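# Open top drawer of narrow three-drawer cabinet

## Task

Pull the uppermost drawer of the slim cabinet with three drawers fully open and leave it open; by the end every other drawer in the room must be completely closed, no cabinet may be shifted much from its spot, and the robot must neither topple nor finish leaning.

## Robot and tools

Robot: a Dexmate Vega on three wheels, with two 7-joint arms, a parallel gripper on each, a pan/tilt head, and a Z-folding torso (hip, knee, waist). From above, in its start posture, it measures 0.70 m long by 0.63 m wide (0.91 m with arms folded), and its front edge sits 0.35 m ahead of the base origin. It begins in the stand torso preset. Nothing catches it if it tips, and it cannot recover from a fall.

Frames: all positions are in metres. Base frame: origin on the floor at the turning point, on the centre line, 0.185 m behind the front axle; x forward, y left, z up. chest, left_hand and right_hand are reported in this frame. A hand point lies between the fingers, 0.033 m short of the closed tips; the fingers point along the hand's z, close along its y, and the camera-carrying back faces -x. Reported hand positions get less accurate at long reach. Odometry frame = the base frame as it was when the scene started; base_odometry in it counts wheel turns only, so slip reads as travel. turned_by_wheels and turned_by_imu (rad, left positive) give the turn since the previous result; the IMU also catches skids and pushes. base_tilt gives forward and right lean in degrees, accurate to about 2 degrees.

Tool move: every key except cameras forms a single action. An action holds base, joints, or both (optionally with speeds or min_time_s), or else target by itself. All its motions start at once.
- base: exactly one key. translate_m is a relative distance in m, forward positive, -2 to 2. strafe_m is a relative sideways distance in m, left positive, -2 to 2; heading may drift. rotate_rad is a relative turn on the spot in rad, counter-clockwise positive, -3.2 to 3.2. When the direction changes, the front wheels steer first, taking up to 1.1 s. The move counts from the last reported state. It is stopped after 14 s.
- joints: absolute joint angles in rad, keyed by name. Ranges: torso_hip_rad 0 to 1.57, torso_knee_rad 0 to 3.141, torso_waist_rad -1.57 to 1.57 (chest forward lean = knee - hip - waist). Left arm: shoulder_pitch -3.041 to 3.041 (positive lowers the arm), shoulder_yaw -0.423 to 1.523, upper_arm_roll and forearm_roll ±3.041, elbow -3.041 to 0.214 (negative bends up), wrist_pitch ±1.366 (positive tips down), wrist_yaw -1.348 to 1.087 (positive turns left), gripper 0 (shut) to 0.785. The right arm mirrors this: shoulder_pitch negative lowers it, shoulder_yaw -1.523 to 0.423, wrist_pitch negative tips down, wrist_yaw -1.087 to 1.348. Head: head_pan_rad ±2.792 (positive left), head_tilt_rad ±1.483, head_camera_tilt_rad -1.483 to 1.378 (positive looks down). Torso presets (hip, knee, waist): stand 0.469, 1.617, 1.048; stand_high 0.78, 1.57, 0.44; lean_20 0.52, 1.05, 0.18; lean_45 0.52, 1.05, -0.26; low_lean_45 0, 0, -0.79. Arm fold, in key order shoulder_pitch, shoulder_yaw, upper_arm_roll, elbow, forearm_roll, wrist_pitch, wrist_yaw: left 1, 0.5, -0.6, -2.5, 0, -0.9, 0; right -1, -0.5, 0.6, -2.5, 0, 0.9, 0. Fold the arms before going to low_lean_45.
- target: an absolute pose for one hand: side "left"/"right"; x, y, z in m in the base frame (-3 to 3); pitch_deg (90 fingers down, 0 level, -30 to 95); heading_deg (0 forward, counter-clockwise positive); optional roll_deg (default 0; positive turns the hand clockwise as seen from behind); heading and roll -360 to 360. line_only true demands a straight-line path or the move is refused. Checks cover only self-collision and the floor, not furniture. The result gives reached (within 10 mm and 2 degrees), short (with the remaining error; resend after "short (part of ...)"), or refused with a reason.
- speeds: per-action caps: translate_m/strafe_m 0.04 to 0.3 m/s, rotate_rad 0.1 to 0.6 rad/s. min_time_s (0.1 to 8) sets the minimum duration for arm and head motions.
- cameras: a list drawn from head_camera, left_wrist_camera, right_wrist_camera, all; [] means none.
An unknown key makes the call invalid; a value out of range gets it refused, and after a refusal the remaining move/wait/finished_scene calls in that reply are skipped.

Other tools: wait (seconds 0 to 10, optional cameras) returns state and images; zoom_image (camera, region [x0,y0,x1,y1] in pixels, at most 504x504) enlarges part of the latest image; finished_scene (scene = current number) closes the scene permanently, so the drawers must already be in their final state.

Result lines: move is done or the worst status. base_status, joint_status and the hand statuses may read off_target (still pushing), contact_stop (an arm pushed near full torque for about 0.6 s; the whole arm or torso group halts and holds), contact_stop_at_<key>, time_out, not_followed (a built-in check withheld the command; "joint command not followed" / "pose unreachable", with a cause), limit_stop_at_motor_heat, unfinished. on_its_own lists motions you did not command. Joint torques are listed in arm-joint order, include gravity, and are noisy. Motor temperatures are given per arm. Head image is 896x560; wrist images are 672x420.

Cautions: the base keeps driving into furniture, stalling or spinning while still possibly reporting done; a time_out means something blocked it, and a count near zero means it is blocked or a wheel cannot steer (try a spin in place). Don't shove cabinets. Under joints, only contact stops an arm from hitting the body; keep the head tilt within its free-pan range (head_tilt_rad <= 0, camera tilt -1.1 to 0.9). Never let the arms collide or press on each other. Contact torque reaching a joint's limit (shoulder 141, upper arm roll/elbow 75.2, forearm/wrist 23.5 N m) freezes that arm for 10 s. Motors heat while holding, stretching or pushing; at 80 °C the arm shuts down for 30 to 60 s, so back the arm off after any stop. Keep lean and reach moderate so you don't tip, open the drawer smoothly without slamming, and release it only once it is stationary. The scene keeps running while you reason.

Each tool is called after ">>>" by a JSON object that holds its "op" and its "data", one argument or row to a line.

## Session

>>> {"op": "move", "data": {

}}

Scene clock: 0.00 s.
Joint torques (N m): no reading
Motor temperatures (°C): left_arm=[31 31 31 26 40 35 41] | right_arm=[30 27 33 31 36 36 33]
base_odometry: x=+0.000 y=+0.000 heading=+0.000
turned_by_wheels: +0.000
turned_by_imu: +0.000
base_tilt: forward=+0.0 right=+0.8
base_status: not commanded
joint_positions: torso_hip_rad=+0.469 torso_knee_rad=+1.617 torso_waist_rad=+1.048 left_shoulder_pitch_rad=+2.217 left_shoulder_yaw_rad=-0.014 left_upper_arm_roll_rad=-0.004 left_elbow_rad=-1.080 left_forearm_roll_rad=+0.010 left_wrist_pitch_rad=-0.495 left_wrist_yaw_rad=-0.006 left_gripper_rad=+0.005 right_shoulder_pitch_rad=-2.194 right_shoulder_yaw_rad=-0.002 right_upper_arm_roll_rad=+0.006 right_elbow_rad=-1.112 right_forearm_roll_rad=+0.018 right_wrist_pitch_rad=+0.493 right_wrist_yaw_rad=-0.008 right_gripper_rad=+0.005 head_pan_rad=+0.000 head_tilt_rad=+0.000 head_camera_tilt_rad=+0.000
joint_status: not commanded
chest: x=-0.0111 y=+0.0000 z=+1.4155 quat_wxyz=(+0.999, +0.000, +0.050, +0.000) (m; base frame)
left_hand: x=+0.1723 y=+0.2218 z=+0.5939 quat_wxyz=(+0.402, -0.001, +0.916, -0.004) pitch_deg=+42.6 heading_deg=-0.5 roll_deg=-0.7 back=up (m; base frame)
right_hand: x=+0.2084 y=-0.2404 z=+0.6102 quat_wxyz=(+0.427, +0.011, +0.904, -0.007) pitch_deg=+39.4 heading_deg=-1.6 roll_deg=-0.3 back=up (m; base frame)
pictures: head_camera, left_wrist_camera, right_wrist_camera

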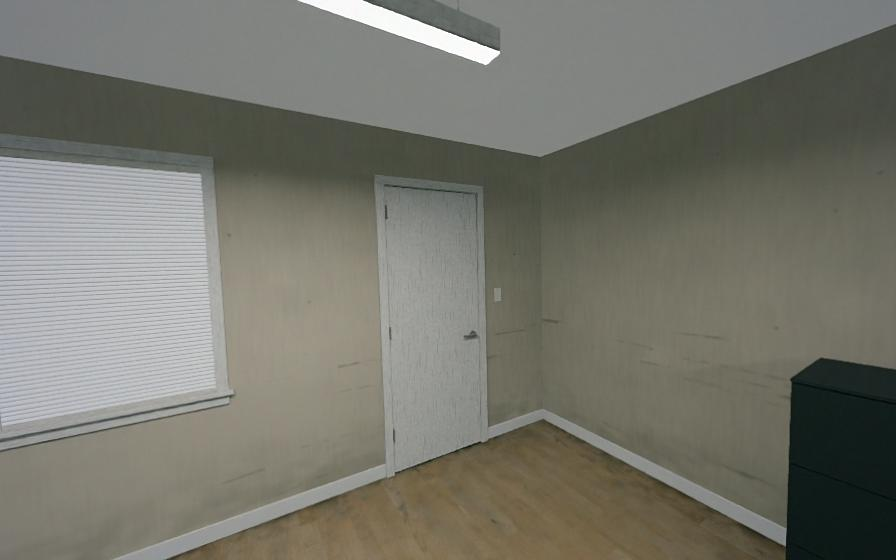

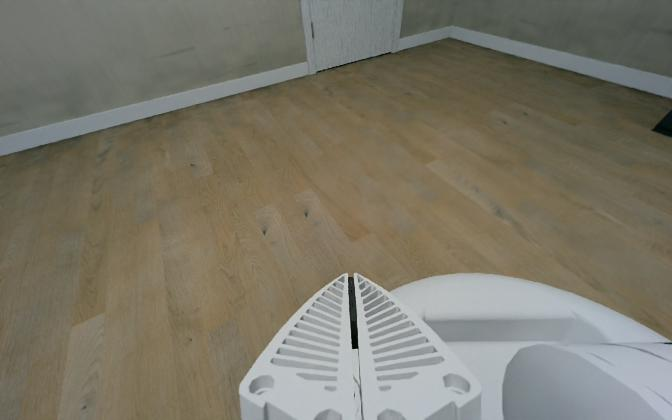

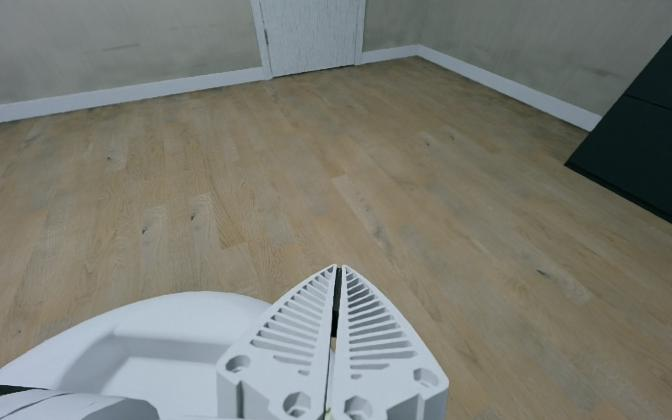

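>>> {"op": "move", "data": {
  "joints": {"head_pan_rad": -1.3, "head_camera_tilt_rad": 0.35},
  "cameras": ["head_camera"]
}}

>>> {"op": "move", "data": {
  "joints": {"head_pan_rad": -2.6, "head_camera_tilt_rad": 0.35},
  "cameras": ["head_camera"]
}}

>>> {"op": "move", "data": {
  "joints": {"head_pan_rad": 1.6, "head_camera_tilt_rad": 0.35},
  "cameras": ["head_camera"]
}}

Scene clock: 1.83 s.
Joint torques (N m): left_arm=[5.32 0.49 -0.97 -2.13 0.29 -0.95 -0.01] | right_arm=[-3.9 -0.92 0.97 -3.4 0.17 2.95 -0.04]
Motor temperatures (°C): left_arm=[31 31 31 26 40 35 41] | right_arm=[30 27 33 31 36 36 33]
move: done
base_odometry: x=+0.000 y=+0.000 heading=+0.000
turned_by_wheels: +0.000
turned_by_imu: +0.000
base_tilt: forward=+0.0 right=+0.8
base_status: not commanded
joint_positions: torso_hip_rad=+0.469 torso_knee_rad=+1.617 torso_waist_rad=+1.048 left_shoulder_pitch_rad=+2.217 left_shoulder_yaw_rad=-0.014 left_upper_arm_roll_rad=-0.004 left_elbow_rad=-1.080 left_forearm_roll_rad=+0.010 left_wrist_pitch_rad=-0.495 left_wrist_yaw_rad=-0.006 left_gripper_rad=+0.005 right_shoulder_pitch_rad=-2.194 right_shoulder_yaw_rad=-0.002 right_upper_arm_roll_rad=+0.006 right_elbow_rad=-1.112 right_forearm_roll_rad=+0.018 right_wrist_pitch_rad=+0.493 right_wrist_yaw_rad=-0.008 right_gripper_rad=+0.005 head_pan_rad=-1.300 head_tilt_rad=+0.000 head_camera_tilt_rad=+0.350
joint_status: all done
chest: x=-0.0111 y=+0.0000 z=+1.4155 quat_wxyz=(+0.999, +0.000, +0.050, +0.000) (m; base frame)
left_hand: x=+0.1724 y=+0.2218 z=+0.5939 quat_wxyz=(+0.402, -0.001, +0.916, -0.004) pitch_deg=+42.6 heading_deg=-0.5 roll_deg=-0.7 back=up (m; base frame)
right_hand: x=+0.2084 y=-0.2404 z=+0.6102 quat_wxyz=(+0.427, +0.011, +0.904, -0.007) pitch_deg=+39.4 heading_deg=-1.6 roll_deg=-0.3 back=up (m; base frame)
pictures: head_camera

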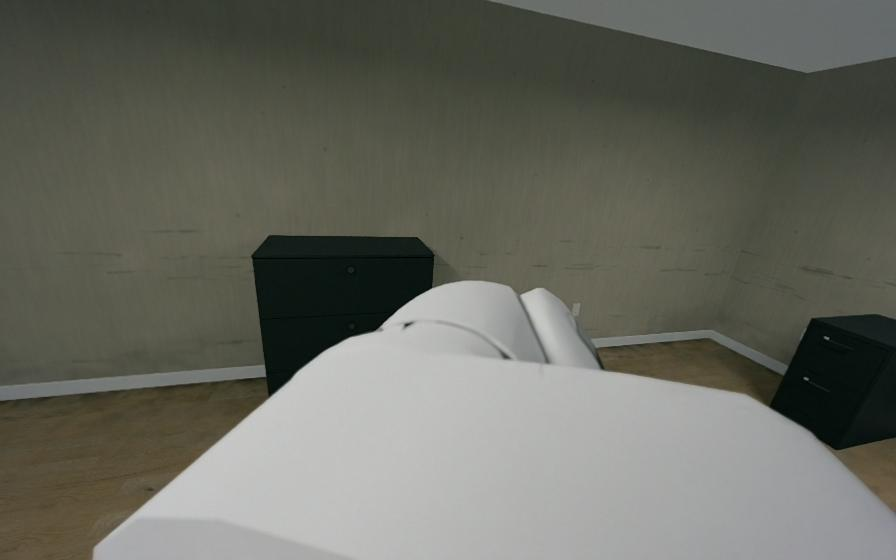

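Scene clock: 3.37 s.
Joint torques (N m): left_arm=[4.87 -0.54 -1.14 -3.05 -0.04 -1.8 0.01] | right_arm=[-2.91 -1.52 0.43 -3.64 -0.01 2.51 -0.02]
Motor temperatures (°C): left_arm=[31 31 31 26 40 35 41] | right_arm=[30 27 33 31 36 37 33]
move: done
base_odometry: x=+0.000 y=+0.000 heading=+0.000
turned_by_wheels: +0.000
turned_by_imu: +0.000
base_tilt: forward=+0.0 right=+0.7
base_status: not commanded
joint_positions: torso_hip_rad=+0.469 torso_knee_rad=+1.617 torso_waist_rad=+1.048 left_shoulder_pitch_rad=+2.217 left_shoulder_yaw_rad=-0.014 left_upper_arm_roll_rad=-0.004 left_elbow_rad=-1.080 left_forearm_roll_rad=+0.010 left_wrist_pitch_rad=-0.495 left_wrist_yaw_rad=-0.006 left_gripper_rad=+0.005 right_shoulder_pitch_rad=-2.194 right_shoulder_yaw_rad=-0.002 right_upper_arm_roll_rad=+0.006 right_elbow_rad=-1.112 right_forearm_roll_rad=+0.018 right_wrist_pitch_rad=+0.493 right_wrist_yaw_rad=-0.008 right_gripper_rad=+0.005 head_pan_rad=-2.600 head_tilt_rad=+0.000 head_camera_tilt_rad=+0.350
joint_status: all done
chest: x=-0.0111 y=+0.0000 z=+1.4155 quat_wxyz=(+0.999, +0.000, +0.050, +0.000) (m; base frame)
left_hand: x=+0.1724 y=+0.2218 z=+0.5939 quat_wxyz=(+0.402, -0.001, +0.916, -0.004) pitch_deg=+42.6 heading_deg=-0.5 roll_deg=-0.7 back=up (m; base frame)
right_hand: x=+0.2084 y=-0.2404 z=+0.6102 quat_wxyz=(+0.427, +0.011, +0.904, -0.007) pitch_deg=+39.4 heading_deg=-1.6 roll_deg=-0.3 back=up (m; base frame)
pictures: head_camera

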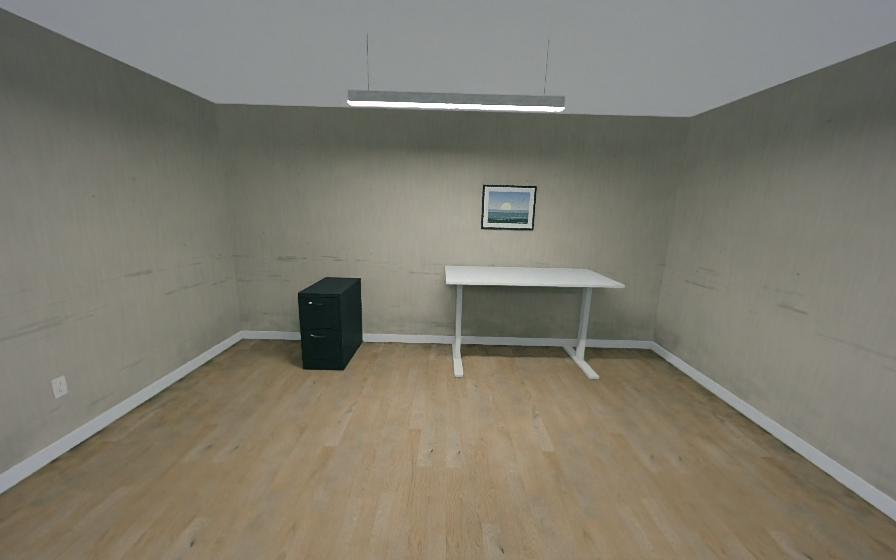

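Scene clock: 6.83 s.
Joint torques (N m): left_arm=[6.6 0.47 -0.6 -2.54 0.03 -1.46 0.13] | right_arm=[-4.27 -1.15 0.76 -2.65 0.01 2.58 0.05]
Motor temperatures (°C): left_arm=[31 31 31 26 40 35 41] | right_arm=[30 27 33 31 36 37 33]
move: done
base_odometry: x=+0.000 y=+0.000 heading=+0.000
turned_by_wheels: +0.000
turned_by_imu: +0.000
base_tilt: forward=+0.0 right=+0.8
base_status: not commanded
joint_positions: torso_hip_rad=+0.469 torso_knee_rad=+1.617 torso_waist_rad=+1.048 left_shoulder_pitch_rad=+2.217 left_shoulder_yaw_rad=-0.014 left_upper_arm_roll_rad=-0.004 left_elbow_rad=-1.080 left_forearm_roll_rad=+0.010 left_wrist_pitch_rad=-0.495 left_wrist_yaw_rad=-0.006 left_gripper_rad=+0.005 right_shoulder_pitch_rad=-2.194 right_shoulder_yaw_rad=-0.002 right_upper_arm_roll_rad=+0.006 right_elbow_rad=-1.112 right_forearm_roll_rad=+0.018 right_wrist_pitch_rad=+0.493 right_wrist_yaw_rad=-0.008 right_gripper_rad=+0.005 head_pan_rad=+1.600 head_tilt_rad=+0.000 head_camera_tilt_rad=+0.350
joint_status: all done
chest: x=-0.0111 y=+0.0000 z=+1.4155 quat_wxyz=(+0.999, +0.000, +0.050, +0.000) (m; base frame)
left_hand: x=+0.1724 y=+0.2218 z=+0.5939 quat_wxyz=(+0.402, -0.001, +0.916, -0.004) pitch_deg=+42.6 heading_deg=-0.5 roll_deg=-0.7 back=up (m; base frame)
right_hand: x=+0.2084 y=-0.2404 z=+0.6102 quat_wxyz=(+0.427, +0.011, +0.904, -0.007) pitch_deg=+39.4 heading_deg=-1.6 roll_deg=-0.3 back=up (m; base frame)
pictures: head_camera

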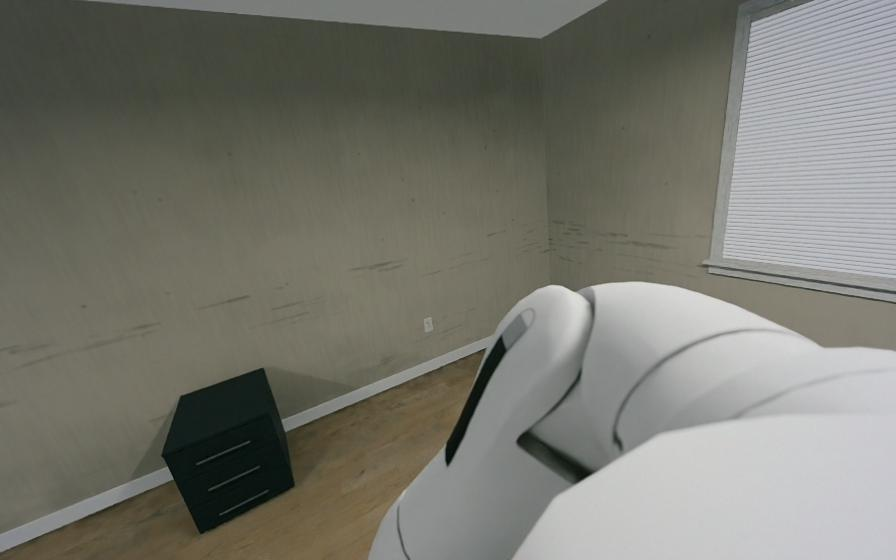

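>>> {"op": "move", "data": {
  "base": {"rotate_rad": 2.1},
  "joints": {"head_pan_rad": 0, "head_camera_tilt_rad": 0.5},
  "cameras": ["head_camera"]
}}

Scene clock: 12.20 s.
Joint torques (N m): left_arm=[6.78 -0.28 -0.16 -2.87 0.29 -1.76 -0.06] | right_arm=[-2.83 -1.98 0.95 -3.3 0.2 2.57 -0.07]
Motor temperatures (°C): left_arm=[31 31 31 26 40 35 41] | right_arm=[30 27 33 31 36 37 33]
move: done
base_odometry: x=+0.003 y=-0.001 heading=+2.106
turned_by_wheels: +2.106
turned_by_imu: +2.095
base_tilt: forward=+0.0 right=+0.8
base_status: done
joint_positions: torso_hip_rad=+0.469 torso_knee_rad=+1.617 torso_waist_rad=+1.048 left_shoulder_pitch_rad=+2.217 left_shoulder_yaw_rad=-0.014 left_upper_arm_roll_rad=-0.004 left_elbow_rad=-1.080 left_forearm_roll_rad=+0.010 left_wrist_pitch_rad=-0.495 left_wrist_yaw_rad=-0.006 left_gripper_rad=+0.005 right_shoulder_pitch_rad=-2.194 right_shoulder_yaw_rad=-0.002 right_upper_arm_roll_rad=+0.006 right_elbow_rad=-1.112 right_forearm_roll_rad=+0.018 right_wrist_pitch_rad=+0.493 right_wrist_yaw_rad=-0.008 right_gripper_rad=+0.005 head_pan_rad=+0.000 head_tilt_rad=+0.000 head_camera_tilt_rad=+0.500
joint_status: all done
chest: x=-0.0111 y=+0.0000 z=+1.4155 quat_wxyz=(+0.999, +0.000, +0.050, +0.000) (m; base frame)
left_hand: x=+0.1724 y=+0.2218 z=+0.5939 quat_wxyz=(+0.402, -0.001, +0.916, -0.004) pitch_deg=+42.6 heading_deg=-0.5 roll_deg=-0.7 back=up (m; base frame)
right_hand: x=+0.2084 y=-0.2404 z=+0.6102 quat_wxyz=(+0.427, +0.011, +0.904, -0.007) pitch_deg=+39.4 heading_deg=-1.6 roll_deg=-0.3 back=up (m; base frame)
pictures: head_camera

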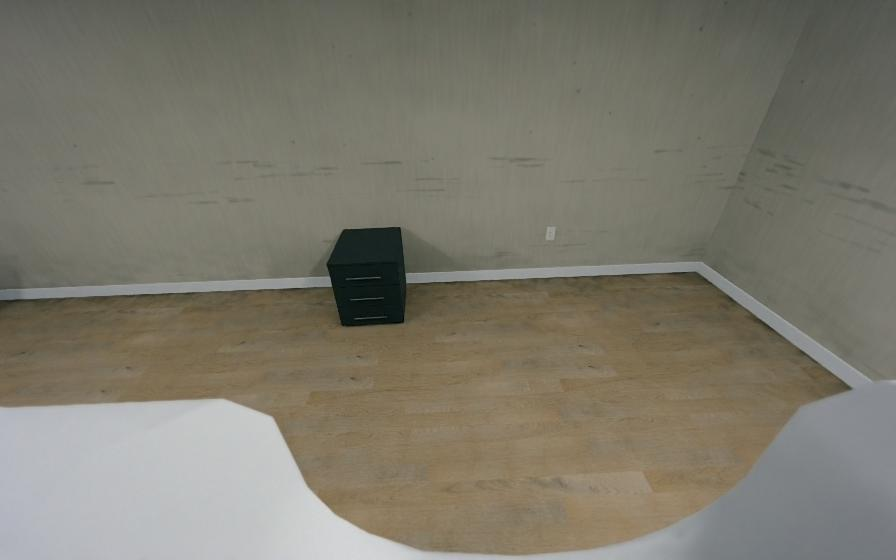

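>>> {"op": "zoom_image", "data": {
  "camera": "head_camera",
  "region": [310, 210, 430, 340]
}}

Scaled by 3.877 from the camera's 896x560 image, which has a finer 960x600 frame.

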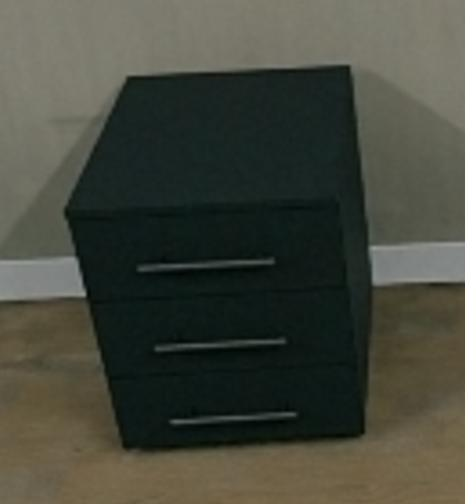

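>>> {"op": "move", "data": {
  "base": {"rotate_rad": 0.1},
  "cameras": []
}}

>>> {"op": "move", "data": {
  "base": {"translate_m": 0.85},
  "joints": {"head_camera_tilt_rad": 0.7},
  "cameras": ["head_camera", "left_wrist_camera"]
}}

Scene clock: 13.97 s.
Joint torques (N m): left_arm=[5.24 -0.41 -0.76 -3.18 0.25 -2.05 0.01] | right_arm=[-4.49 -0.02 0.36 -3.04 0.13 2.38 -0.14]
Motor temperatures (°C): left_arm=[31 31 31 26 40 35 41] | right_arm=[30 27 33 31 36 37 33]
move: done
base_odometry: x=+0.003 y=-0.001 heading=+2.206
turned_by_wheels: +0.100
turned_by_imu: +0.099
base_tilt: forward=+0.1 right=+0.8
base_status: done
joint_positions: torso_hip_rad=+0.469 torso_knee_rad=+1.617 torso_waist_rad=+1.048 left_shoulder_pitch_rad=+2.217 left_shoulder_yaw_rad=-0.014 left_upper_arm_roll_rad=-0.004 left_elbow_rad=-1.080 left_forearm_roll_rad=+0.010 left_wrist_pitch_rad=-0.495 left_wrist_yaw_rad=-0.006 left_gripper_rad=+0.005 right_shoulder_pitch_rad=-2.194 right_shoulder_yaw_rad=-0.002 right_upper_arm_roll_rad=+0.006 right_elbow_rad=-1.112 right_forearm_roll_rad=+0.018 right_wrist_pitch_rad=+0.493 right_wrist_yaw_rad=-0.008 right_gripper_rad=+0.005 head_pan_rad=+0.000 head_tilt_rad=+0.000 head_camera_tilt_rad=+0.500
joint_status: not commanded
chest: x=-0.0111 y=+0.0000 z=+1.4155 quat_wxyz=(+0.999, +0.000, +0.050, +0.000) (m; base frame)
left_hand: x=+0.1724 y=+0.2218 z=+0.5939 quat_wxyz=(+0.402, -0.001, +0.916, -0.004) pitch_deg=+42.6 heading_deg=-0.5 roll_deg=-0.7 back=up (m; base frame)
right_hand: x=+0.2084 y=-0.2404 z=+0.6102 quat_wxyz=(+0.427, +0.011, +0.904, -0.007) pitch_deg=+39.4 heading_deg=-1.6 roll_deg=-0.3 back=up (m; base frame)
pictures: none
No camera images: "cameras" was empty.

Scene clock: 18.63 s.
Joint torques (N m): left_arm=[5.79 -1.39 -0.66 -2.63 -0.21 -1.68 -0.14] | right_arm=[-4.17 -0.01 0.51 -3.14 0.19 2.64 0.04]
Motor temperatures (°C): left_arm=[31 31 31 26 40 35 41] | right_arm=[30 27 33 31 36 37 33]
move: done
base_odometry: x=-0.503 y=+0.682 heading=+2.207
turned_by_wheels: +0.001
turned_by_imu: +0.000
base_tilt: forward=+0.1 right=+0.8
base_status: done
joint_positions: torso_hip_rad=+0.469 torso_knee_rad=+1.617 torso_waist_rad=+1.048 left_shoulder_pitch_rad=+2.217 left_shoulder_yaw_rad=-0.014 left_upper_arm_roll_rad=-0.004 left_elbow_rad=-1.080 left_forearm_roll_rad=+0.010 left_wrist_pitch_rad=-0.495 left_wrist_yaw_rad=-0.006 left_gripper_rad=+0.005 right_shoulder_pitch_rad=-2.194 right_shoulder_yaw_rad=-0.002 right_upper_arm_roll_rad=+0.006 right_elbow_rad=-1.112 right_forearm_roll_rad=+0.018 right_wrist_pitch_rad=+0.493 right_wrist_yaw_rad=-0.008 right_gripper_rad=+0.005 head_pan_rad=+0.000 head_tilt_rad=+0.000 head_camera_tilt_rad=+0.700
joint_status: all done
chest: x=-0.0111 y=+0.0000 z=+1.4155 quat_wxyz=(+0.999, +0.000, +0.050, +0.000) (m; base frame)
left_hand: x=+0.1724 y=+0.2218 z=+0.5939 quat_wxyz=(+0.402, -0.001, +0.916, -0.004) pitch_deg=+42.6 heading_deg=-0.5 roll_deg=-0.7 back=up (m; base frame)
right_hand: x=+0.2085 y=-0.2404 z=+0.6101 quat_wxyz=(+0.427, +0.011, +0.904, -0.007) pitch_deg=+39.4 heading_deg=-1.6 roll_deg=-0.3 back=up (m; base frame)
pictures: head_camera, left_wrist_camera

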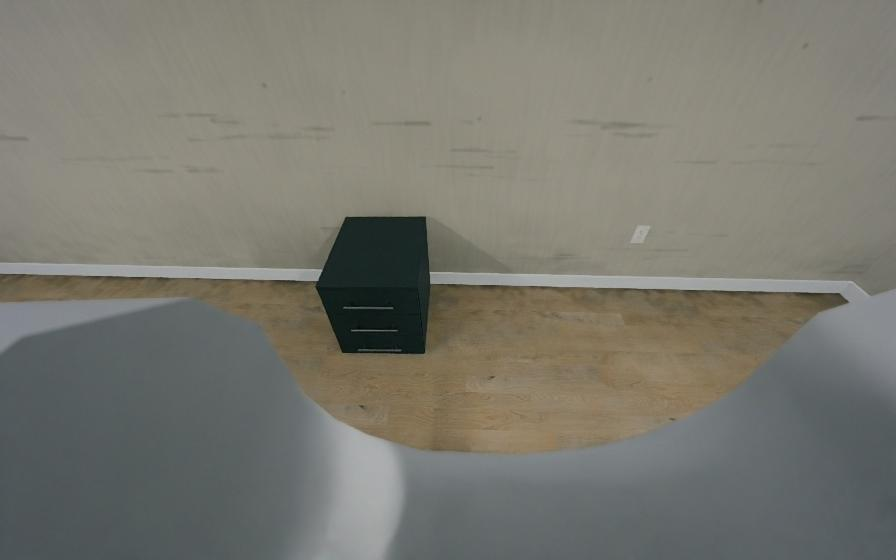

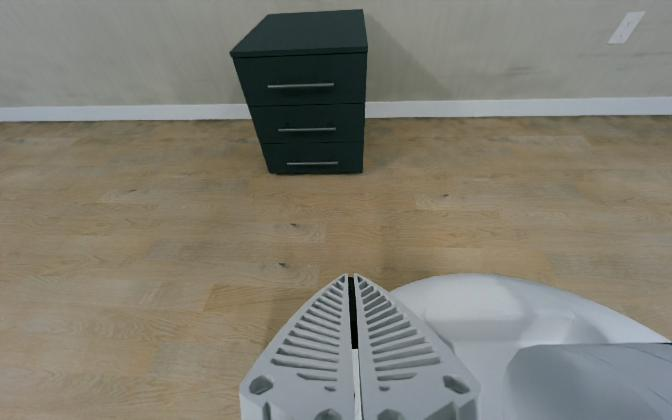

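>>> {"op": "move", "data": {
  "base": {"strafe_m": 0.12},
  "joints": {"left_gripper_rad": 0.5},
  "cameras": []
}}

>>> {"op": "move", "data": {
  "target": {"side":"left","x":0.6,"y":0.22,"z":0.47,"pitch_deg":25,"heading_deg":0,"roll_deg":90},
  "cameras": ["head_camera", "left_wrist_camera"]
}}

Scene clock: 22.33 s.
Joint torques (N m): left_arm=[6.37 -0.82 -1.17 -2.06 -0.15 -2.28 -0.09] | right_arm=[-3.9 -1.76 0.84 -2.5 0.16 3.58 -0.03]
Motor temperatures (°C): left_arm=[31 31 31 26 40 35 41] | right_arm=[30 27 33 31 36 37 33]
move: done
base_odometry: x=-0.599 y=+0.611 heading=+2.209
turned_by_wheels: +0.002
turned_by_imu: +0.003
base_tilt: forward=+0.0 right=+0.7
base_status: done
joint_positions: torso_hip_rad=+0.469 torso_knee_rad=+1.617 torso_waist_rad=+1.048 left_shoulder_pitch_rad=+2.217 left_shoulder_yaw_rad=-0.014 left_upper_arm_roll_rad=-0.004 left_elbow_rad=-1.080 left_forearm_roll_rad=+0.010 left_wrist_pitch_rad=-0.495 left_wrist_yaw_rad=-0.006 left_gripper_rad=+0.500 right_shoulder_pitch_rad=-2.194 right_shoulder_yaw_rad=-0.002 right_upper_arm_roll_rad=+0.006 right_elbow_rad=-1.112 right_forearm_roll_rad=+0.018 right_wrist_pitch_rad=+0.493 right_wrist_yaw_rad=-0.008 right_gripper_rad=+0.005 head_pan_rad=+0.000 head_tilt_rad=+0.000 head_camera_tilt_rad=+0.700
joint_status: all done
chest: x=-0.0111 y=+0.0000 z=+1.4155 quat_wxyz=(+0.999, +0.000, +0.050, +0.000) (m; base frame)
left_hand: x=+0.1724 y=+0.2218 z=+0.5939 quat_wxyz=(+0.402, -0.001, +0.916, -0.004) pitch_deg=+42.6 heading_deg=-0.5 roll_deg=-0.7 back=up (m; base frame)
right_hand: x=+0.2084 y=-0.2404 z=+0.6102 quat_wxyz=(+0.427, +0.011, +0.904, -0.007) pitch_deg=+39.4 heading_deg=-1.6 roll_deg=-0.3 back=up (m; base frame)
pictures: none
No camera images: "cameras" was empty.

Scene clock: 22.63 s.
Joint torques (N m): left_arm=[5.62 -2.29 -1.02 -1.64 0.14 -2.16 0.13] | right_arm=[-4.37 -1.58 0.36 -0.95 0.02 3.09 -0.04]
Motor temperatures (°C): left_arm=[31 31 31 26 40 35 41] | right_arm=[30 27 33 31 36 37 33]
move: refused
base_odometry: x=-0.599 y=+0.611 heading=+2.209
turned_by_wheels: +0.000
turned_by_imu: +0.000
base_tilt: forward=+0.0 right=+0.7
base_status: not commanded
joint_positions: torso_hip_rad=+0.469 torso_knee_rad=+1.617 torso_waist_rad=+1.048 left_shoulder_pitch_rad=+2.217 left_shoulder_yaw_rad=-0.014 left_upper_arm_roll_rad=-0.004 left_elbow_rad=-1.080 left_forearm_roll_rad=+0.010 left_wrist_pitch_rad=-0.495 left_wrist_yaw_rad=-0.006 left_gripper_rad=+0.500 right_shoulder_pitch_rad=-2.194 right_shoulder_yaw_rad=-0.002 right_upper_arm_roll_rad=+0.006 right_elbow_rad=-1.112 right_forearm_roll_rad=+0.018 right_wrist_pitch_rad=+0.493 right_wrist_yaw_rad=-0.008 right_gripper_rad=+0.005 head_pan_rad=+0.000 head_tilt_rad=+0.000 head_camera_tilt_rad=+0.700
joint_status: not commanded
chest: x=-0.0111 y=+0.0000 z=+1.4155 quat_wxyz=(+0.999, +0.000, +0.050, +0.000) (m; base frame)
left_hand: x=+0.1724 y=+0.2218 z=+0.5939 quat_wxyz=(+0.402, -0.001, +0.916, -0.004) pitch_deg=+42.6 heading_deg=-0.5 roll_deg=-0.7 back=up (m; base frame)
left_hand_status: refused: the arm stands too near the robot already: the left finger into the torso, as the model's coarse spheres have them (needs 2.0 cm clear). Nothing moved. Move it clear with "joints".
right_hand: x=+0.2084 y=-0.2404 z=+0.6102 quat_wxyz=(+0.427, +0.011, +0.904, -0.007) pitch_deg=+39.4 heading_deg=-1.6 roll_deg=-0.3 back=up (m; base frame)
pictures: head_camera, left_wrist_camera

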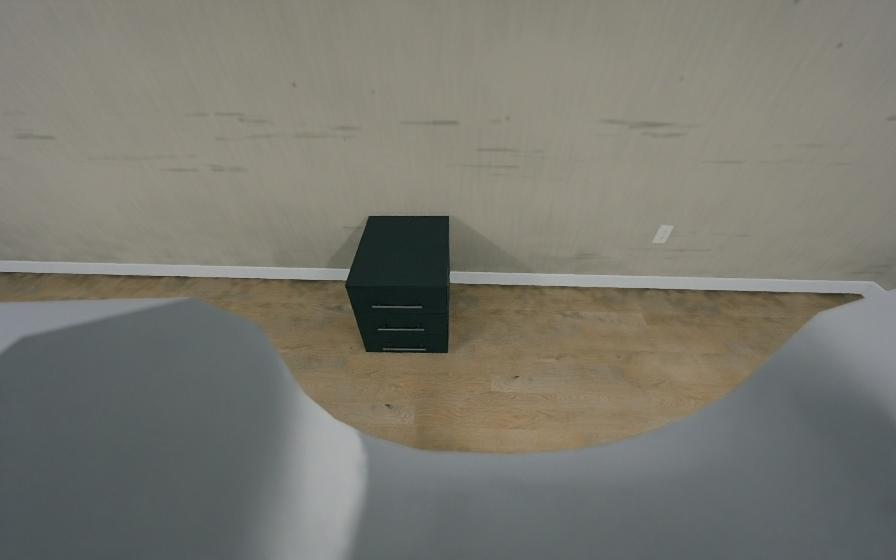

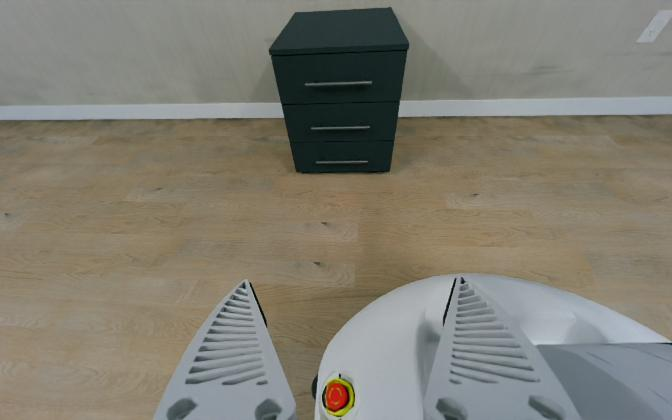

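>>> {"op": "move", "data": {
  "joints": {"left_shoulder_yaw_rad": 0.15, "left_shoulder_pitch_rad": 1.7,"left_elbow_rad":-1.2},
  "cameras": []
}}

>>> {"op": "move", "data": {
  "target": {"side":"left","x":0.6,"y":0.22,"z":0.5,"pitch_deg":25,"heading_deg":0,"roll_deg":90},
  "cameras": ["head_camera", "left_wrist_camera"]
}}

Scene clock: 25.97 s.
Joint torques (N m): left_arm=[-15.59 4.69 -2.14 -7.2 -0.21 -3.23 0.04] | right_arm=[-4.19 -1.58 0.61 -3.3 0.19 3.12 -0.02]
Motor temperatures (°C): left_arm=[31 31 31 26 40 35 41] | right_arm=[30 27 33 31 36 37 33]
move: done
base_odometry: x=-0.599 y=+0.611 heading=+2.209
turned_by_wheels: +0.000
turned_by_imu: +0.000
base_tilt: forward=+0.1 right=+0.7
base_status: not commanded
joint_positions: torso_hip_rad=+0.469 torso_knee_rad=+1.617 torso_waist_rad=+1.048 left_shoulder_pitch_rad=+1.704 left_shoulder_yaw_rad=+0.148 left_upper_arm_roll_rad=-0.004 left_elbow_rad=-1.199 left_forearm_roll_rad=+0.010 left_wrist_pitch_rad=-0.495 left_wrist_yaw_rad=-0.006 left_gripper_rad=+0.500 right_shoulder_pitch_rad=-2.194 right_shoulder_yaw_rad=-0.002 right_upper_arm_roll_rad=+0.006 right_elbow_rad=-1.112 right_forearm_roll_rad=+0.018 right_wrist_pitch_rad=+0.493 right_wrist_yaw_rad=-0.008 right_gripper_rad=+0.005 head_pan_rad=+0.000 head_tilt_rad=+0.000 head_camera_tilt_rad=+0.700
joint_status: all done
chest: x=-0.0111 y=+0.0000 z=+1.4155 quat_wxyz=(+0.999, +0.000, +0.050, +0.000) (m; base frame)
left_hand: x=+0.5847 y=+0.2818 z=+0.8637 quat_wxyz=(+0.665, +0.067, +0.743, +0.043) pitch_deg=+6.5 heading_deg=-1.4 roll_deg=+8.8 back=up (m; base frame)
right_hand: x=+0.2084 y=-0.2404 z=+0.6102 quat_wxyz=(+0.427, +0.011, +0.904, -0.007) pitch_deg=+39.4 heading_deg=-1.6 roll_deg=-0.3 back=up (m; base frame)
pictures: none
No camera images: "cameras" was empty.

Scene clock: 26.27 s.
Joint torques (N m): left_arm=[-15.58 4.92 -2.59 -7.06 -0.11 -3.08 -0.03] | right_arm=[-3.2 -0.26 0.02 -2.61 0.14 2.74 0.05]
Motor temperatures (°C): left_arm=[31 31 31 26 40 35 41] | right_arm=[30 27 33 31 36 37 33]
move: refused
base_odometry: x=-0.599 y=+0.611 heading=+2.209
turned_by_wheels: +0.000
turned_by_imu: +0.000
base_tilt: forward=+0.0 right=+0.7
base_status: not commanded
joint_positions: torso_hip_rad=+0.469 torso_knee_rad=+1.617 torso_waist_rad=+1.048 left_shoulder_pitch_rad=+1.702 left_shoulder_yaw_rad=+0.149 left_upper_arm_roll_rad=-0.004 left_elbow_rad=-1.199 left_forearm_roll_rad=+0.010 left_wrist_pitch_rad=-0.495 left_wrist_yaw_rad=-0.006 left_gripper_rad=+0.500 right_shoulder_pitch_rad=-2.194 right_shoulder_yaw_rad=-0.002 right_upper_arm_roll_rad=+0.006 right_elbow_rad=-1.112 right_forearm_roll_rad=+0.018 right_wrist_pitch_rad=+0.493 right_wrist_yaw_rad=-0.008 right_gripper_rad=+0.005 head_pan_rad=+0.000 head_tilt_rad=+0.000 head_camera_tilt_rad=+0.700
joint_status: not commanded
chest: x=-0.0111 y=+0.0000 z=+1.4155 quat_wxyz=(+0.999, +0.000, +0.050, +0.000) (m; base frame)
left_hand: x=+0.5860 y=+0.2821 z=+0.8654 quat_wxyz=(+0.666, +0.067, +0.742, +0.043) pitch_deg=+6.3 heading_deg=-1.4 roll_deg=+8.9 back=up (m; base frame)
left_hand_status: refused: no posture of the arm gets there (out of reach): the closest leaves the hand 15.6 cm and 2 deg from the pose. Nothing moved.
right_hand: x=+0.2084 y=-0.2404 z=+0.6102 quat_wxyz=(+0.427, +0.011, +0.904, -0.007) pitch_deg=+39.4 heading_deg=-1.6 roll_deg=-0.3 back=up (m; base frame)
pictures: head_camera, left_wrist_camera

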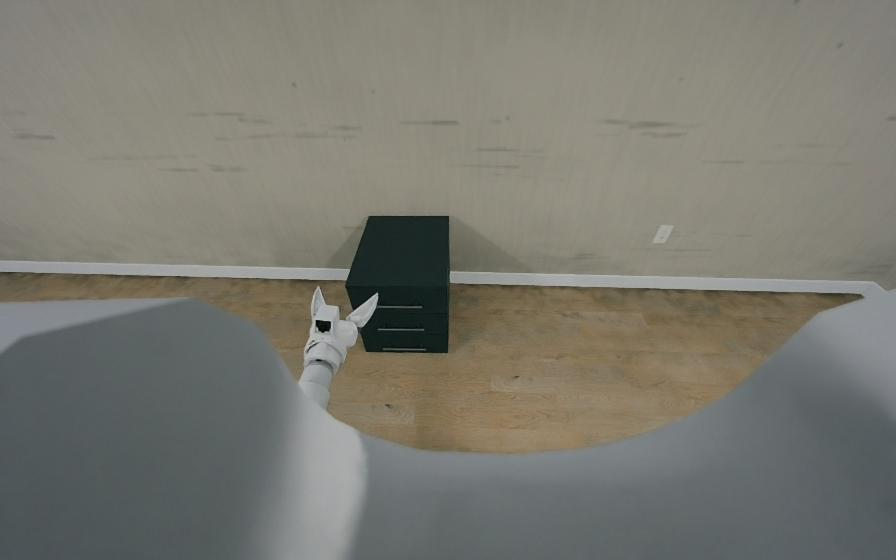

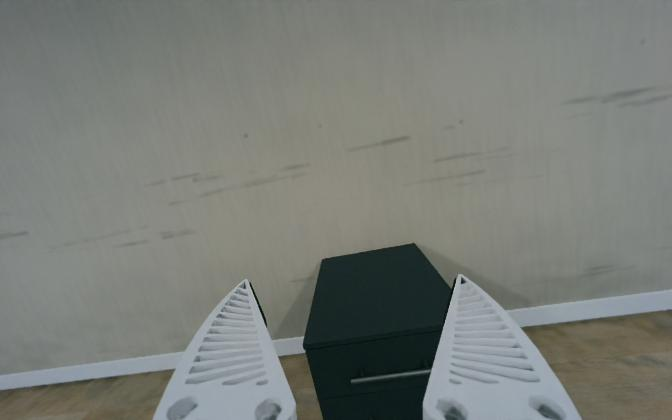

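>>> {"op": "move", "data": {
  "joints": {"torso_hip_rad":0.52,"torso_knee_rad":1.05,"torso_waist_rad":0.18,"head_camera_tilt_rad":0.4},
  "cameras": []
}}

>>> {"op": "move", "data": {
  "target": {"side":"left","x":0.6,"y":0.22,"z":0.45,"pitch_deg":25,"heading_deg":0,"roll_deg":90},
  "cameras": ["head_camera", "left_wrist_camera"]
}}

Scene clock: 31.27 s.
Joint torques (N m): left_arm=[-8.68 3.37 -2.62 -5.69 0.01 -2.52 0.26] | right_arm=[-11.26 -0.8 0.72 -1.93 0.22 2.91 -0.22]
Motor temperatures (°C): left_arm=[31 31 31 26 40 35 41] | right_arm=[30 27 33 31 36 37 33]
move: done
base_odometry: x=-0.599 y=+0.611 heading=+2.209
turned_by_wheels: +0.000
turned_by_imu: +0.000
base_tilt: forward=+0.0 right=+0.8
base_status: not commanded
joint_positions: torso_hip_rad=+0.520 torso_knee_rad=+1.050 torso_waist_rad=+0.180 left_shoulder_pitch_rad=+1.700 left_shoulder_yaw_rad=+0.150 left_upper_arm_roll_rad=-0.004 left_elbow_rad=-1.200 left_forearm_roll_rad=+0.010 left_wrist_pitch_rad=-0.495 left_wrist_yaw_rad=-0.006 left_gripper_rad=+0.500 right_shoulder_pitch_rad=-2.194 right_shoulder_yaw_rad=-0.002 right_upper_arm_roll_rad=+0.006 right_elbow_rad=-1.112 right_forearm_roll_rad=+0.018 right_wrist_pitch_rad=+0.493 right_wrist_yaw_rad=-0.008 right_gripper_rad=+0.005 head_pan_rad=+0.000 head_tilt_rad=+0.000 head_camera_tilt_rad=+0.400
joint_status: all done
chest: x=-0.1368 y=+0.0000 z=+1.2996 quat_wxyz=(+0.985, +0.000, +0.174, +0.000) (m; base frame)
left_hand: x=+0.3071 y=+0.2823 z=+0.6200 quat_wxyz=(+0.569, +0.072, +0.819, +0.035) pitch_deg=+20.5 heading_deg=-1.5 roll_deg=+8.5 back=up (m; base frame)
right_hand: x=-0.1233 y=-0.2404 z=+0.4650 quat_wxyz=(+0.311, +0.010, +0.950, -0.008) pitch_deg=+53.7 heading_deg=-2.1 roll_deg=-0.9 back=up (m; base frame)
pictures: none
No camera images: "cameras" was empty.

Scene clock: 31.57 s.
Joint torques (N m): left_arm=[-6.77 4.95 -3.39 -5.95 -0.16 -1.43 -0.01] | right_arm=[-9.28 -0.96 0.41 -0.55 0.21 2.59 0.01]
Motor temperatures (°C): left_arm=[31 31 31 26 40 35 41] | right_arm=[30 27 33 31 36 37 33]
move: refused
base_odometry: x=-0.599 y=+0.611 heading=+2.209
turned_by_wheels: +0.000
turned_by_imu: +0.000
base_tilt: forward=+0.0 right=+0.7
base_status: not commanded
joint_positions: torso_hip_rad=+0.520 torso_knee_rad=+1.050 torso_waist_rad=+0.180 left_shoulder_pitch_rad=+1.700 left_shoulder_yaw_rad=+0.150 left_upper_arm_roll_rad=-0.004 left_elbow_rad=-1.200 left_forearm_roll_rad=+0.010 left_wrist_pitch_rad=-0.495 left_wrist_yaw_rad=-0.006 left_gripper_rad=+0.500 right_shoulder_pitch_rad=-2.194 right_shoulder_yaw_rad=-0.002 right_upper_arm_roll_rad=+0.006 right_elbow_rad=-1.112 right_forearm_roll_rad=+0.018 right_wrist_pitch_rad=+0.493 right_wrist_yaw_rad=-0.008 right_gripper_rad=+0.005 head_pan_rad=+0.000 head_tilt_rad=+0.000 head_camera_tilt_rad=+0.400
joint_status: not commanded
chest: x=-0.1368 y=+0.0000 z=+1.2996 quat_wxyz=(+0.985, +0.000, +0.174, +0.000) (m; base frame)
left_hand: x=+0.3071 y=+0.2823 z=+0.6200 quat_wxyz=(+0.569, +0.072, +0.819, +0.035) pitch_deg=+20.5 heading_deg=-1.5 roll_deg=+8.5 back=up (m; base frame)
left_hand_status: refused: no posture of the arm gets there (out of reach): the closest leaves the hand 15.4 cm and 1 deg from the pose. Nothing moved.
right_hand: x=-0.1233 y=-0.2404 z=+0.4650 quat_wxyz=(+0.311, +0.010, +0.950, -0.008) pitch_deg=+53.7 heading_deg=-2.1 roll_deg=-0.9 back=up (m; base frame)
pictures: head_camera, left_wrist_camera

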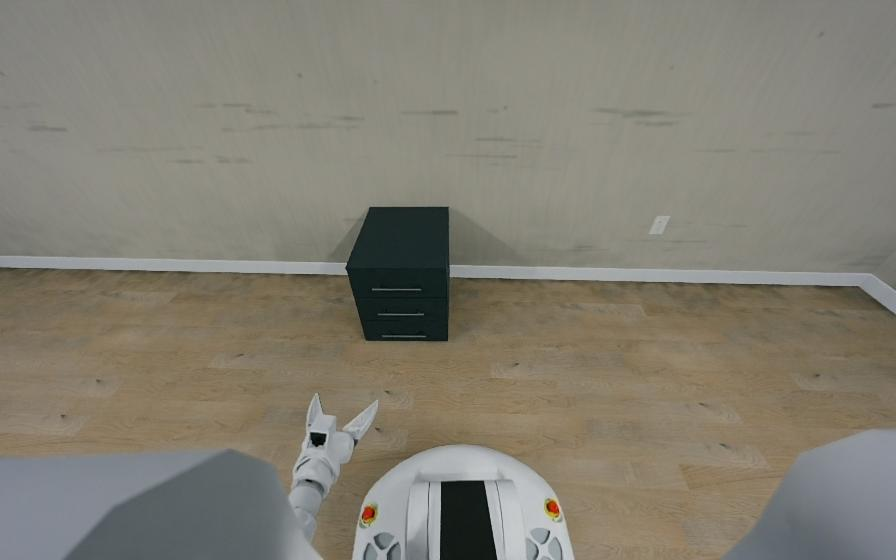

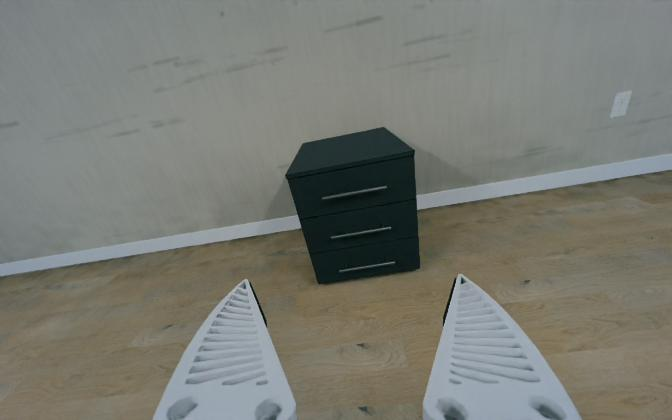

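>>> {"op": "move", "data": {
  "joints": {"torso_waist_rad":-0.26,"left_shoulder_pitch_rad":1.3,"head_camera_tilt_rad":0.0},
  "cameras": []
}}

>>> {"op": "move", "data": {
  "target": {"side":"left","x":0.6,"y":0.22,"z":0.45,"pitch_deg":25,"heading_deg":0,"roll_deg":90},
  "cameras": ["head_camera", "left_wrist_camera"]
}}

Scene clock: 34.73 s.
Joint torques (N m): left_arm=[-7.15 3.64 -2.64 -4.83 -0.22 -2.35 -0.17] | right_arm=[-19.28 -1.39 0.74 2.37 0.03 0.94 -0.03]
Motor temperatures (°C): left_arm=[31 31 31 26 40 35 41] | right_arm=[30 27 33 31 36 37 33]
move: done
base_odometry: x=-0.599 y=+0.611 heading=+2.209
turned_by_wheels: +0.000
turned_by_imu: +0.000
base_tilt: forward=+0.0 right=+0.7
base_status: not commanded
joint_positions: torso_hip_rad=+0.520 torso_knee_rad=+1.050 torso_waist_rad=-0.260 left_shoulder_pitch_rad=+1.303 left_shoulder_yaw_rad=+0.150 left_upper_arm_roll_rad=-0.004 left_elbow_rad=-1.200 left_forearm_roll_rad=+0.010 left_wrist_pitch_rad=-0.495 left_wrist_yaw_rad=-0.006 left_gripper_rad=+0.500 right_shoulder_pitch_rad=-2.194 right_shoulder_yaw_rad=-0.002 right_upper_arm_roll_rad=+0.006 right_elbow_rad=-1.112 right_forearm_roll_rad=+0.018 right_wrist_pitch_rad=+0.493 right_wrist_yaw_rad=-0.008 right_gripper_rad=+0.005 head_pan_rad=+0.000 head_tilt_rad=+0.000 head_camera_tilt_rad=+0.000
joint_status: all done
chest: x=+0.0407 y=+0.0000 z=+1.2164 quat_wxyz=(+0.923, +0.000, +0.385, +0.000) (m; base frame)
left_hand: x=+0.4550 y=+0.2823 z=+0.5184 quat_wxyz=(+0.551, +0.073, +0.831, +0.033) pitch_deg=+23.0 heading_deg=-1.5 roll_deg=+8.5 back=up (m; base frame)
right_hand: x=-0.3025 y=-0.2404 z=+0.4555 quat_wxyz=(+0.096, +0.008, +0.995, -0.010) pitch_deg=+78.9 heading_deg=-6.6 roll_deg=-5.7 (m; base frame)
pictures: none
No camera images: "cameras" was empty.

Scene clock: 35.03 s.
Joint torques (N m): left_arm=[-6.95 4.85 -3.07 -4.94 -0.31 -2.69 0.05] | right_arm=[-17.89 -1.32 -0.04 2.84 0.21 1.09 -0.1]
Motor temperatures (°C): left_arm=[31 31 31 26 40 35 41] | right_arm=[30 27 33 31 36 37 33]
move: refused
base_odometry: x=-0.599 y=+0.611 heading=+2.209
turned_by_wheels: +0.000
turned_by_imu: +0.000
base_tilt: forward=+0.0 right=+0.7
base_status: not commanded
joint_positions: torso_hip_rad=+0.520 torso_knee_rad=+1.050 torso_waist_rad=-0.260 left_shoulder_pitch_rad=+1.302 left_shoulder_yaw_rad=+0.150 left_upper_arm_roll_rad=-0.004 left_elbow_rad=-1.200 left_forearm_roll_rad=+0.010 left_wrist_pitch_rad=-0.495 left_wrist_yaw_rad=-0.006 left_gripper_rad=+0.500 right_shoulder_pitch_rad=-2.194 right_shoulder_yaw_rad=-0.002 right_upper_arm_roll_rad=+0.006 right_elbow_rad=-1.112 right_forearm_roll_rad=+0.018 right_wrist_pitch_rad=+0.493 right_wrist_yaw_rad=-0.008 right_gripper_rad=+0.005 head_pan_rad=+0.000 head_tilt_rad=+0.000 head_camera_tilt_rad=+0.000
joint_status: not commanded
chest: x=+0.0407 y=+0.0000 z=+1.2164 quat_wxyz=(+0.923, +0.000, +0.385, +0.000) (m; base frame)
left_hand: x=+0.4561 y=+0.2823 z=+0.5191 quat_wxyz=(+0.552, +0.073, +0.830, +0.033) pitch_deg=+22.9 heading_deg=-1.5 roll_deg=+8.5 back=up (m; base frame)
left_hand_status: refused: no posture of the arm gets there (out of reach): the closest leaves the hand 0.5 cm and 0 deg from the pose. Nothing moved.
right_hand: x=-0.3025 y=-0.2404 z=+0.4555 quat_wxyz=(+0.096, +0.008, +0.995, -0.010) pitch_deg=+78.9 heading_deg=-6.6 roll_deg=-5.7 (m; base frame)
pictures: head_camera, left_wrist_camera

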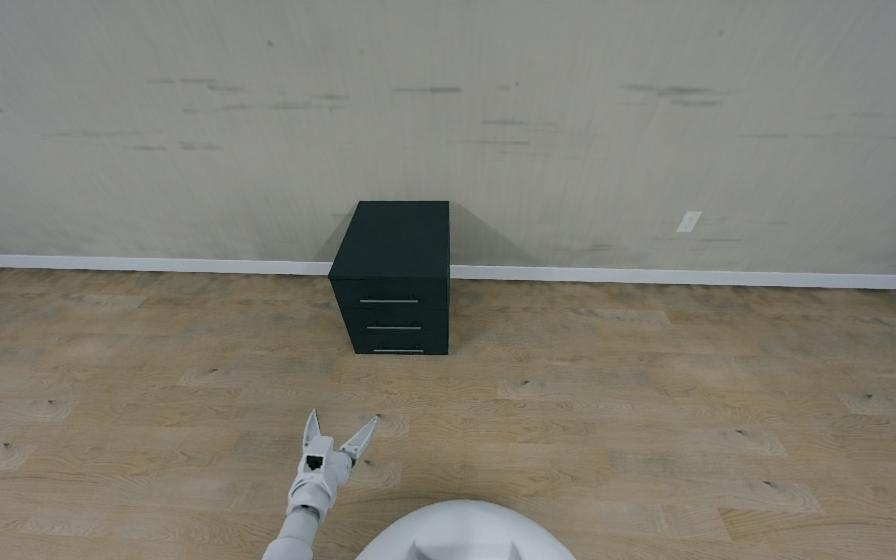

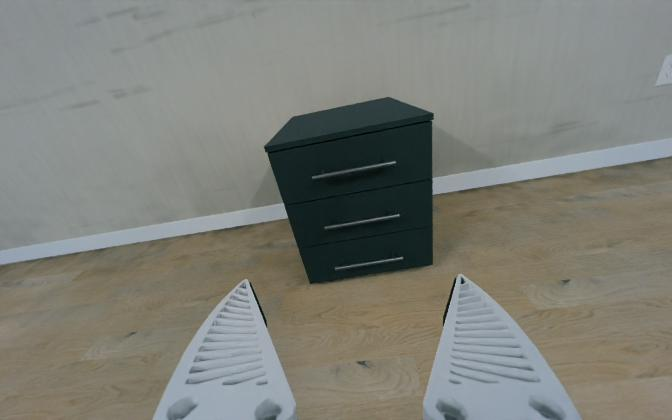

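>>> {"op": "move", "data": {
  "target": {"side":"left","x":0.56,"y":0.22,"z":0.46,"pitch_deg":30,"heading_deg":0,"roll_deg":90},
  "cameras": ["head_camera", "left_wrist_camera"]
}}

Scene clock: 40.40 s.
Joint torques (N m): left_arm=[-16 -2.2 0.1 -3.88 0.66 -0.27 0.84] | right_arm=[-18.68 -0.18 0.45 2.6 0.21 1.39 -0.28]
Motor temperatures (°C): left_arm=[31 31 31 26 40 35 41] | right_arm=[30 27 33 31 36 37 33]
move: done
base_odometry: x=-0.599 y=+0.611 heading=+2.209
turned_by_wheels: +0.000
turned_by_imu: +0.000
base_tilt: forward=+0.0 right=+0.7
base_status: not commanded
joint_positions: torso_hip_rad=+0.520 torso_knee_rad=+1.050 torso_waist_rad=-0.260 left_shoulder_pitch_rad=+0.913 left_shoulder_yaw_rad=+0.236 left_upper_arm_roll_rad=+0.456 left_elbow_rad=-1.014 left_forearm_roll_rad=+1.112 left_wrist_pitch_rad=+0.241 left_wrist_yaw_rad=+0.277 left_gripper_rad=+0.500 right_shoulder_pitch_rad=-2.194 right_shoulder_yaw_rad=-0.002 right_upper_arm_roll_rad=+0.006 right_elbow_rad=-1.112 right_forearm_roll_rad=+0.018 right_wrist_pitch_rad=+0.493 right_wrist_yaw_rad=-0.008 right_gripper_rad=+0.005 head_pan_rad=+0.000 head_tilt_rad=+0.000 head_camera_tilt_rad=+0.000
joint_status: not commanded
chest: x=+0.0407 y=+0.0000 z=+1.2164 quat_wxyz=(+0.923, +0.000, +0.385, +0.000) (m; base frame)
left_hand: x=+0.5592 y=+0.2203 z=+0.4598 quat_wxyz=(+0.354, +0.611, +0.614, +0.352) pitch_deg=+30.0 heading_deg=+0.0 roll_deg=+89.6 (m; base frame)
left_hand_status: reached (straight line, planned for 3.8 s): 1 mm and 0.3 deg off.
right_hand: x=-0.3025 y=-0.2404 z=+0.4555 quat_wxyz=(+0.096, +0.008, +0.995, -0.010) pitch_deg=+78.9 heading_deg=-6.6 roll_deg=-5.7 (m; base frame)
pictures: head_camera, left_wrist_camera

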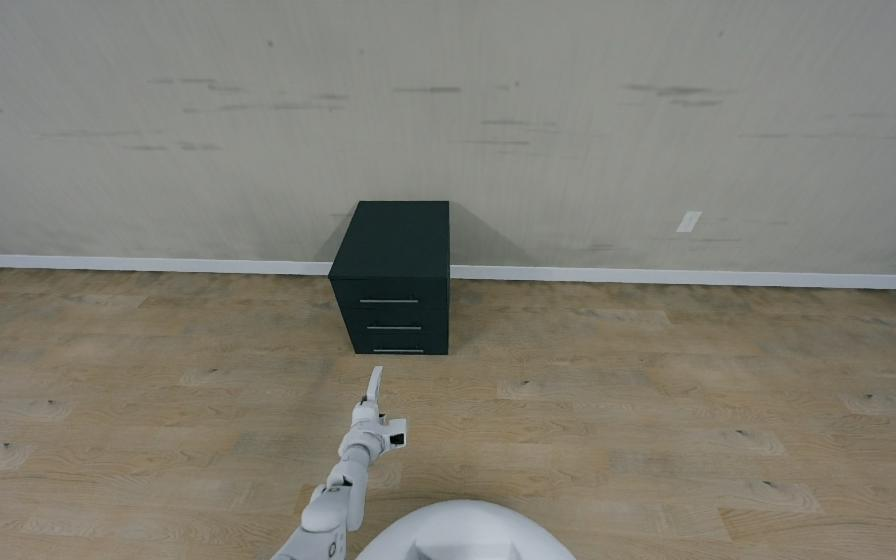

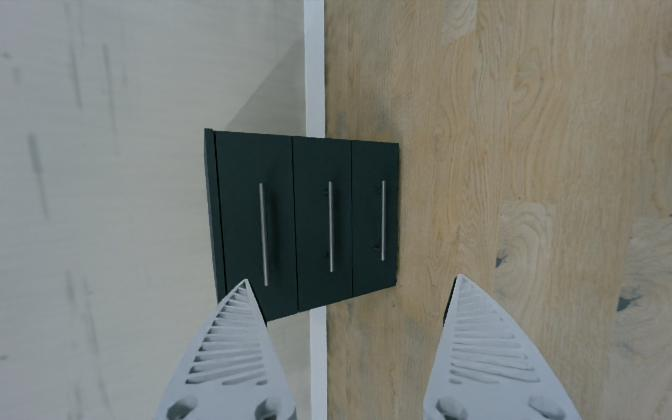

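>>> {"op": "move", "data": {
  "base": {"translate_m": 0.2},
  "joints": {"left_gripper_rad": 0.3},
  "cameras": ["head_camera", "left_wrist_camera"]
}}

Scene clock: 43.67 s.
Joint torques (N m): left_arm=[-14.51 -2.55 -0.36 -4.79 1 0.77 0.71] | right_arm=[-19.59 -1.8 0.05 1.84 0.19 0.83 0.31]
Motor temperatures (°C): left_arm=[31 31 31 26 40 35 41] | right_arm=[30 27 33 31 36 37 33]
move: done
base_odometry: x=-0.719 y=+0.771 heading=+2.209
turned_by_wheels: -0.001
turned_by_imu: +0.001
base_tilt: forward=+0.1 right=+0.7
base_status: done
joint_positions: torso_hip_rad=+0.520 torso_knee_rad=+1.050 torso_waist_rad=-0.260 left_shoulder_pitch_rad=+0.911 left_shoulder_yaw_rad=+0.235 left_upper_arm_roll_rad=+0.459 left_elbow_rad=-1.012 left_forearm_roll_rad=+1.116 left_wrist_pitch_rad=+0.244 left_wrist_yaw_rad=+0.277 left_gripper_rad=+0.300 right_shoulder_pitch_rad=-2.194 right_shoulder_yaw_rad=-0.002 right_upper_arm_roll_rad=+0.006 right_elbow_rad=-1.112 right_forearm_roll_rad=+0.018 right_wrist_pitch_rad=+0.493 right_wrist_yaw_rad=-0.008 right_gripper_rad=+0.005 head_pan_rad=+0.000 head_tilt_rad=+0.000 head_camera_tilt_rad=+0.000
joint_status: all done
chest: x=+0.0407 y=+0.0000 z=+1.2164 quat_wxyz=(+0.923, +0.000, +0.385, +0.000) (m; base frame)
left_hand: x=+0.5598 y=+0.2202 z=+0.4598 quat_wxyz=(+0.353, +0.612, +0.612, +0.353) pitch_deg=+30.0 heading_deg=+0.0 roll_deg=-90.0 (m; base frame)
right_hand: x=-0.3025 y=-0.2404 z=+0.4555 quat_wxyz=(+0.096, +0.008, +0.995, -0.010) pitch_deg=+78.9 heading_deg=-6.6 roll_deg=-5.7 (m; base frame)
pictures: head_camera, left_wrist_camera

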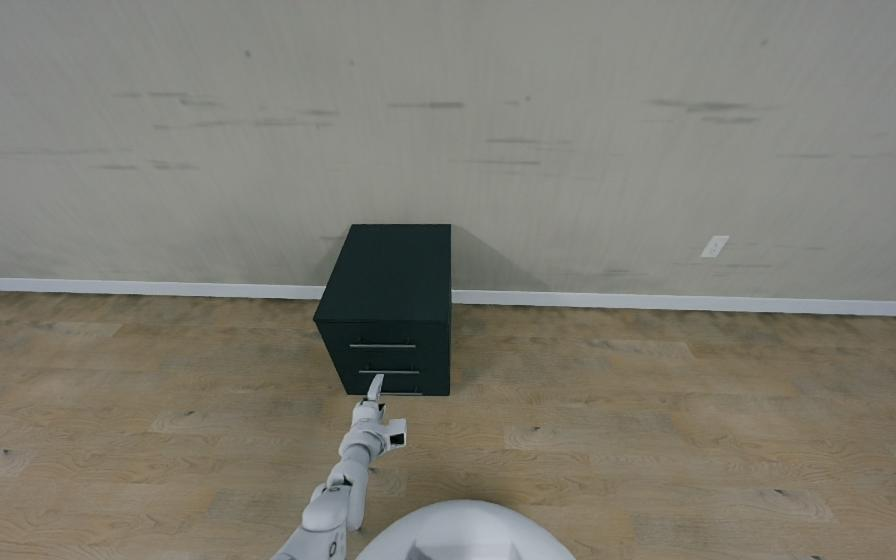

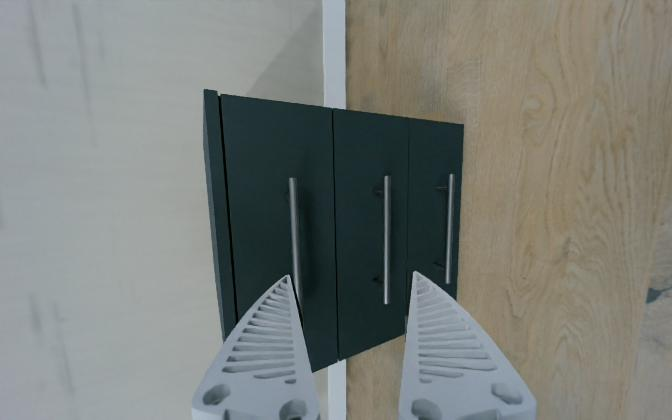

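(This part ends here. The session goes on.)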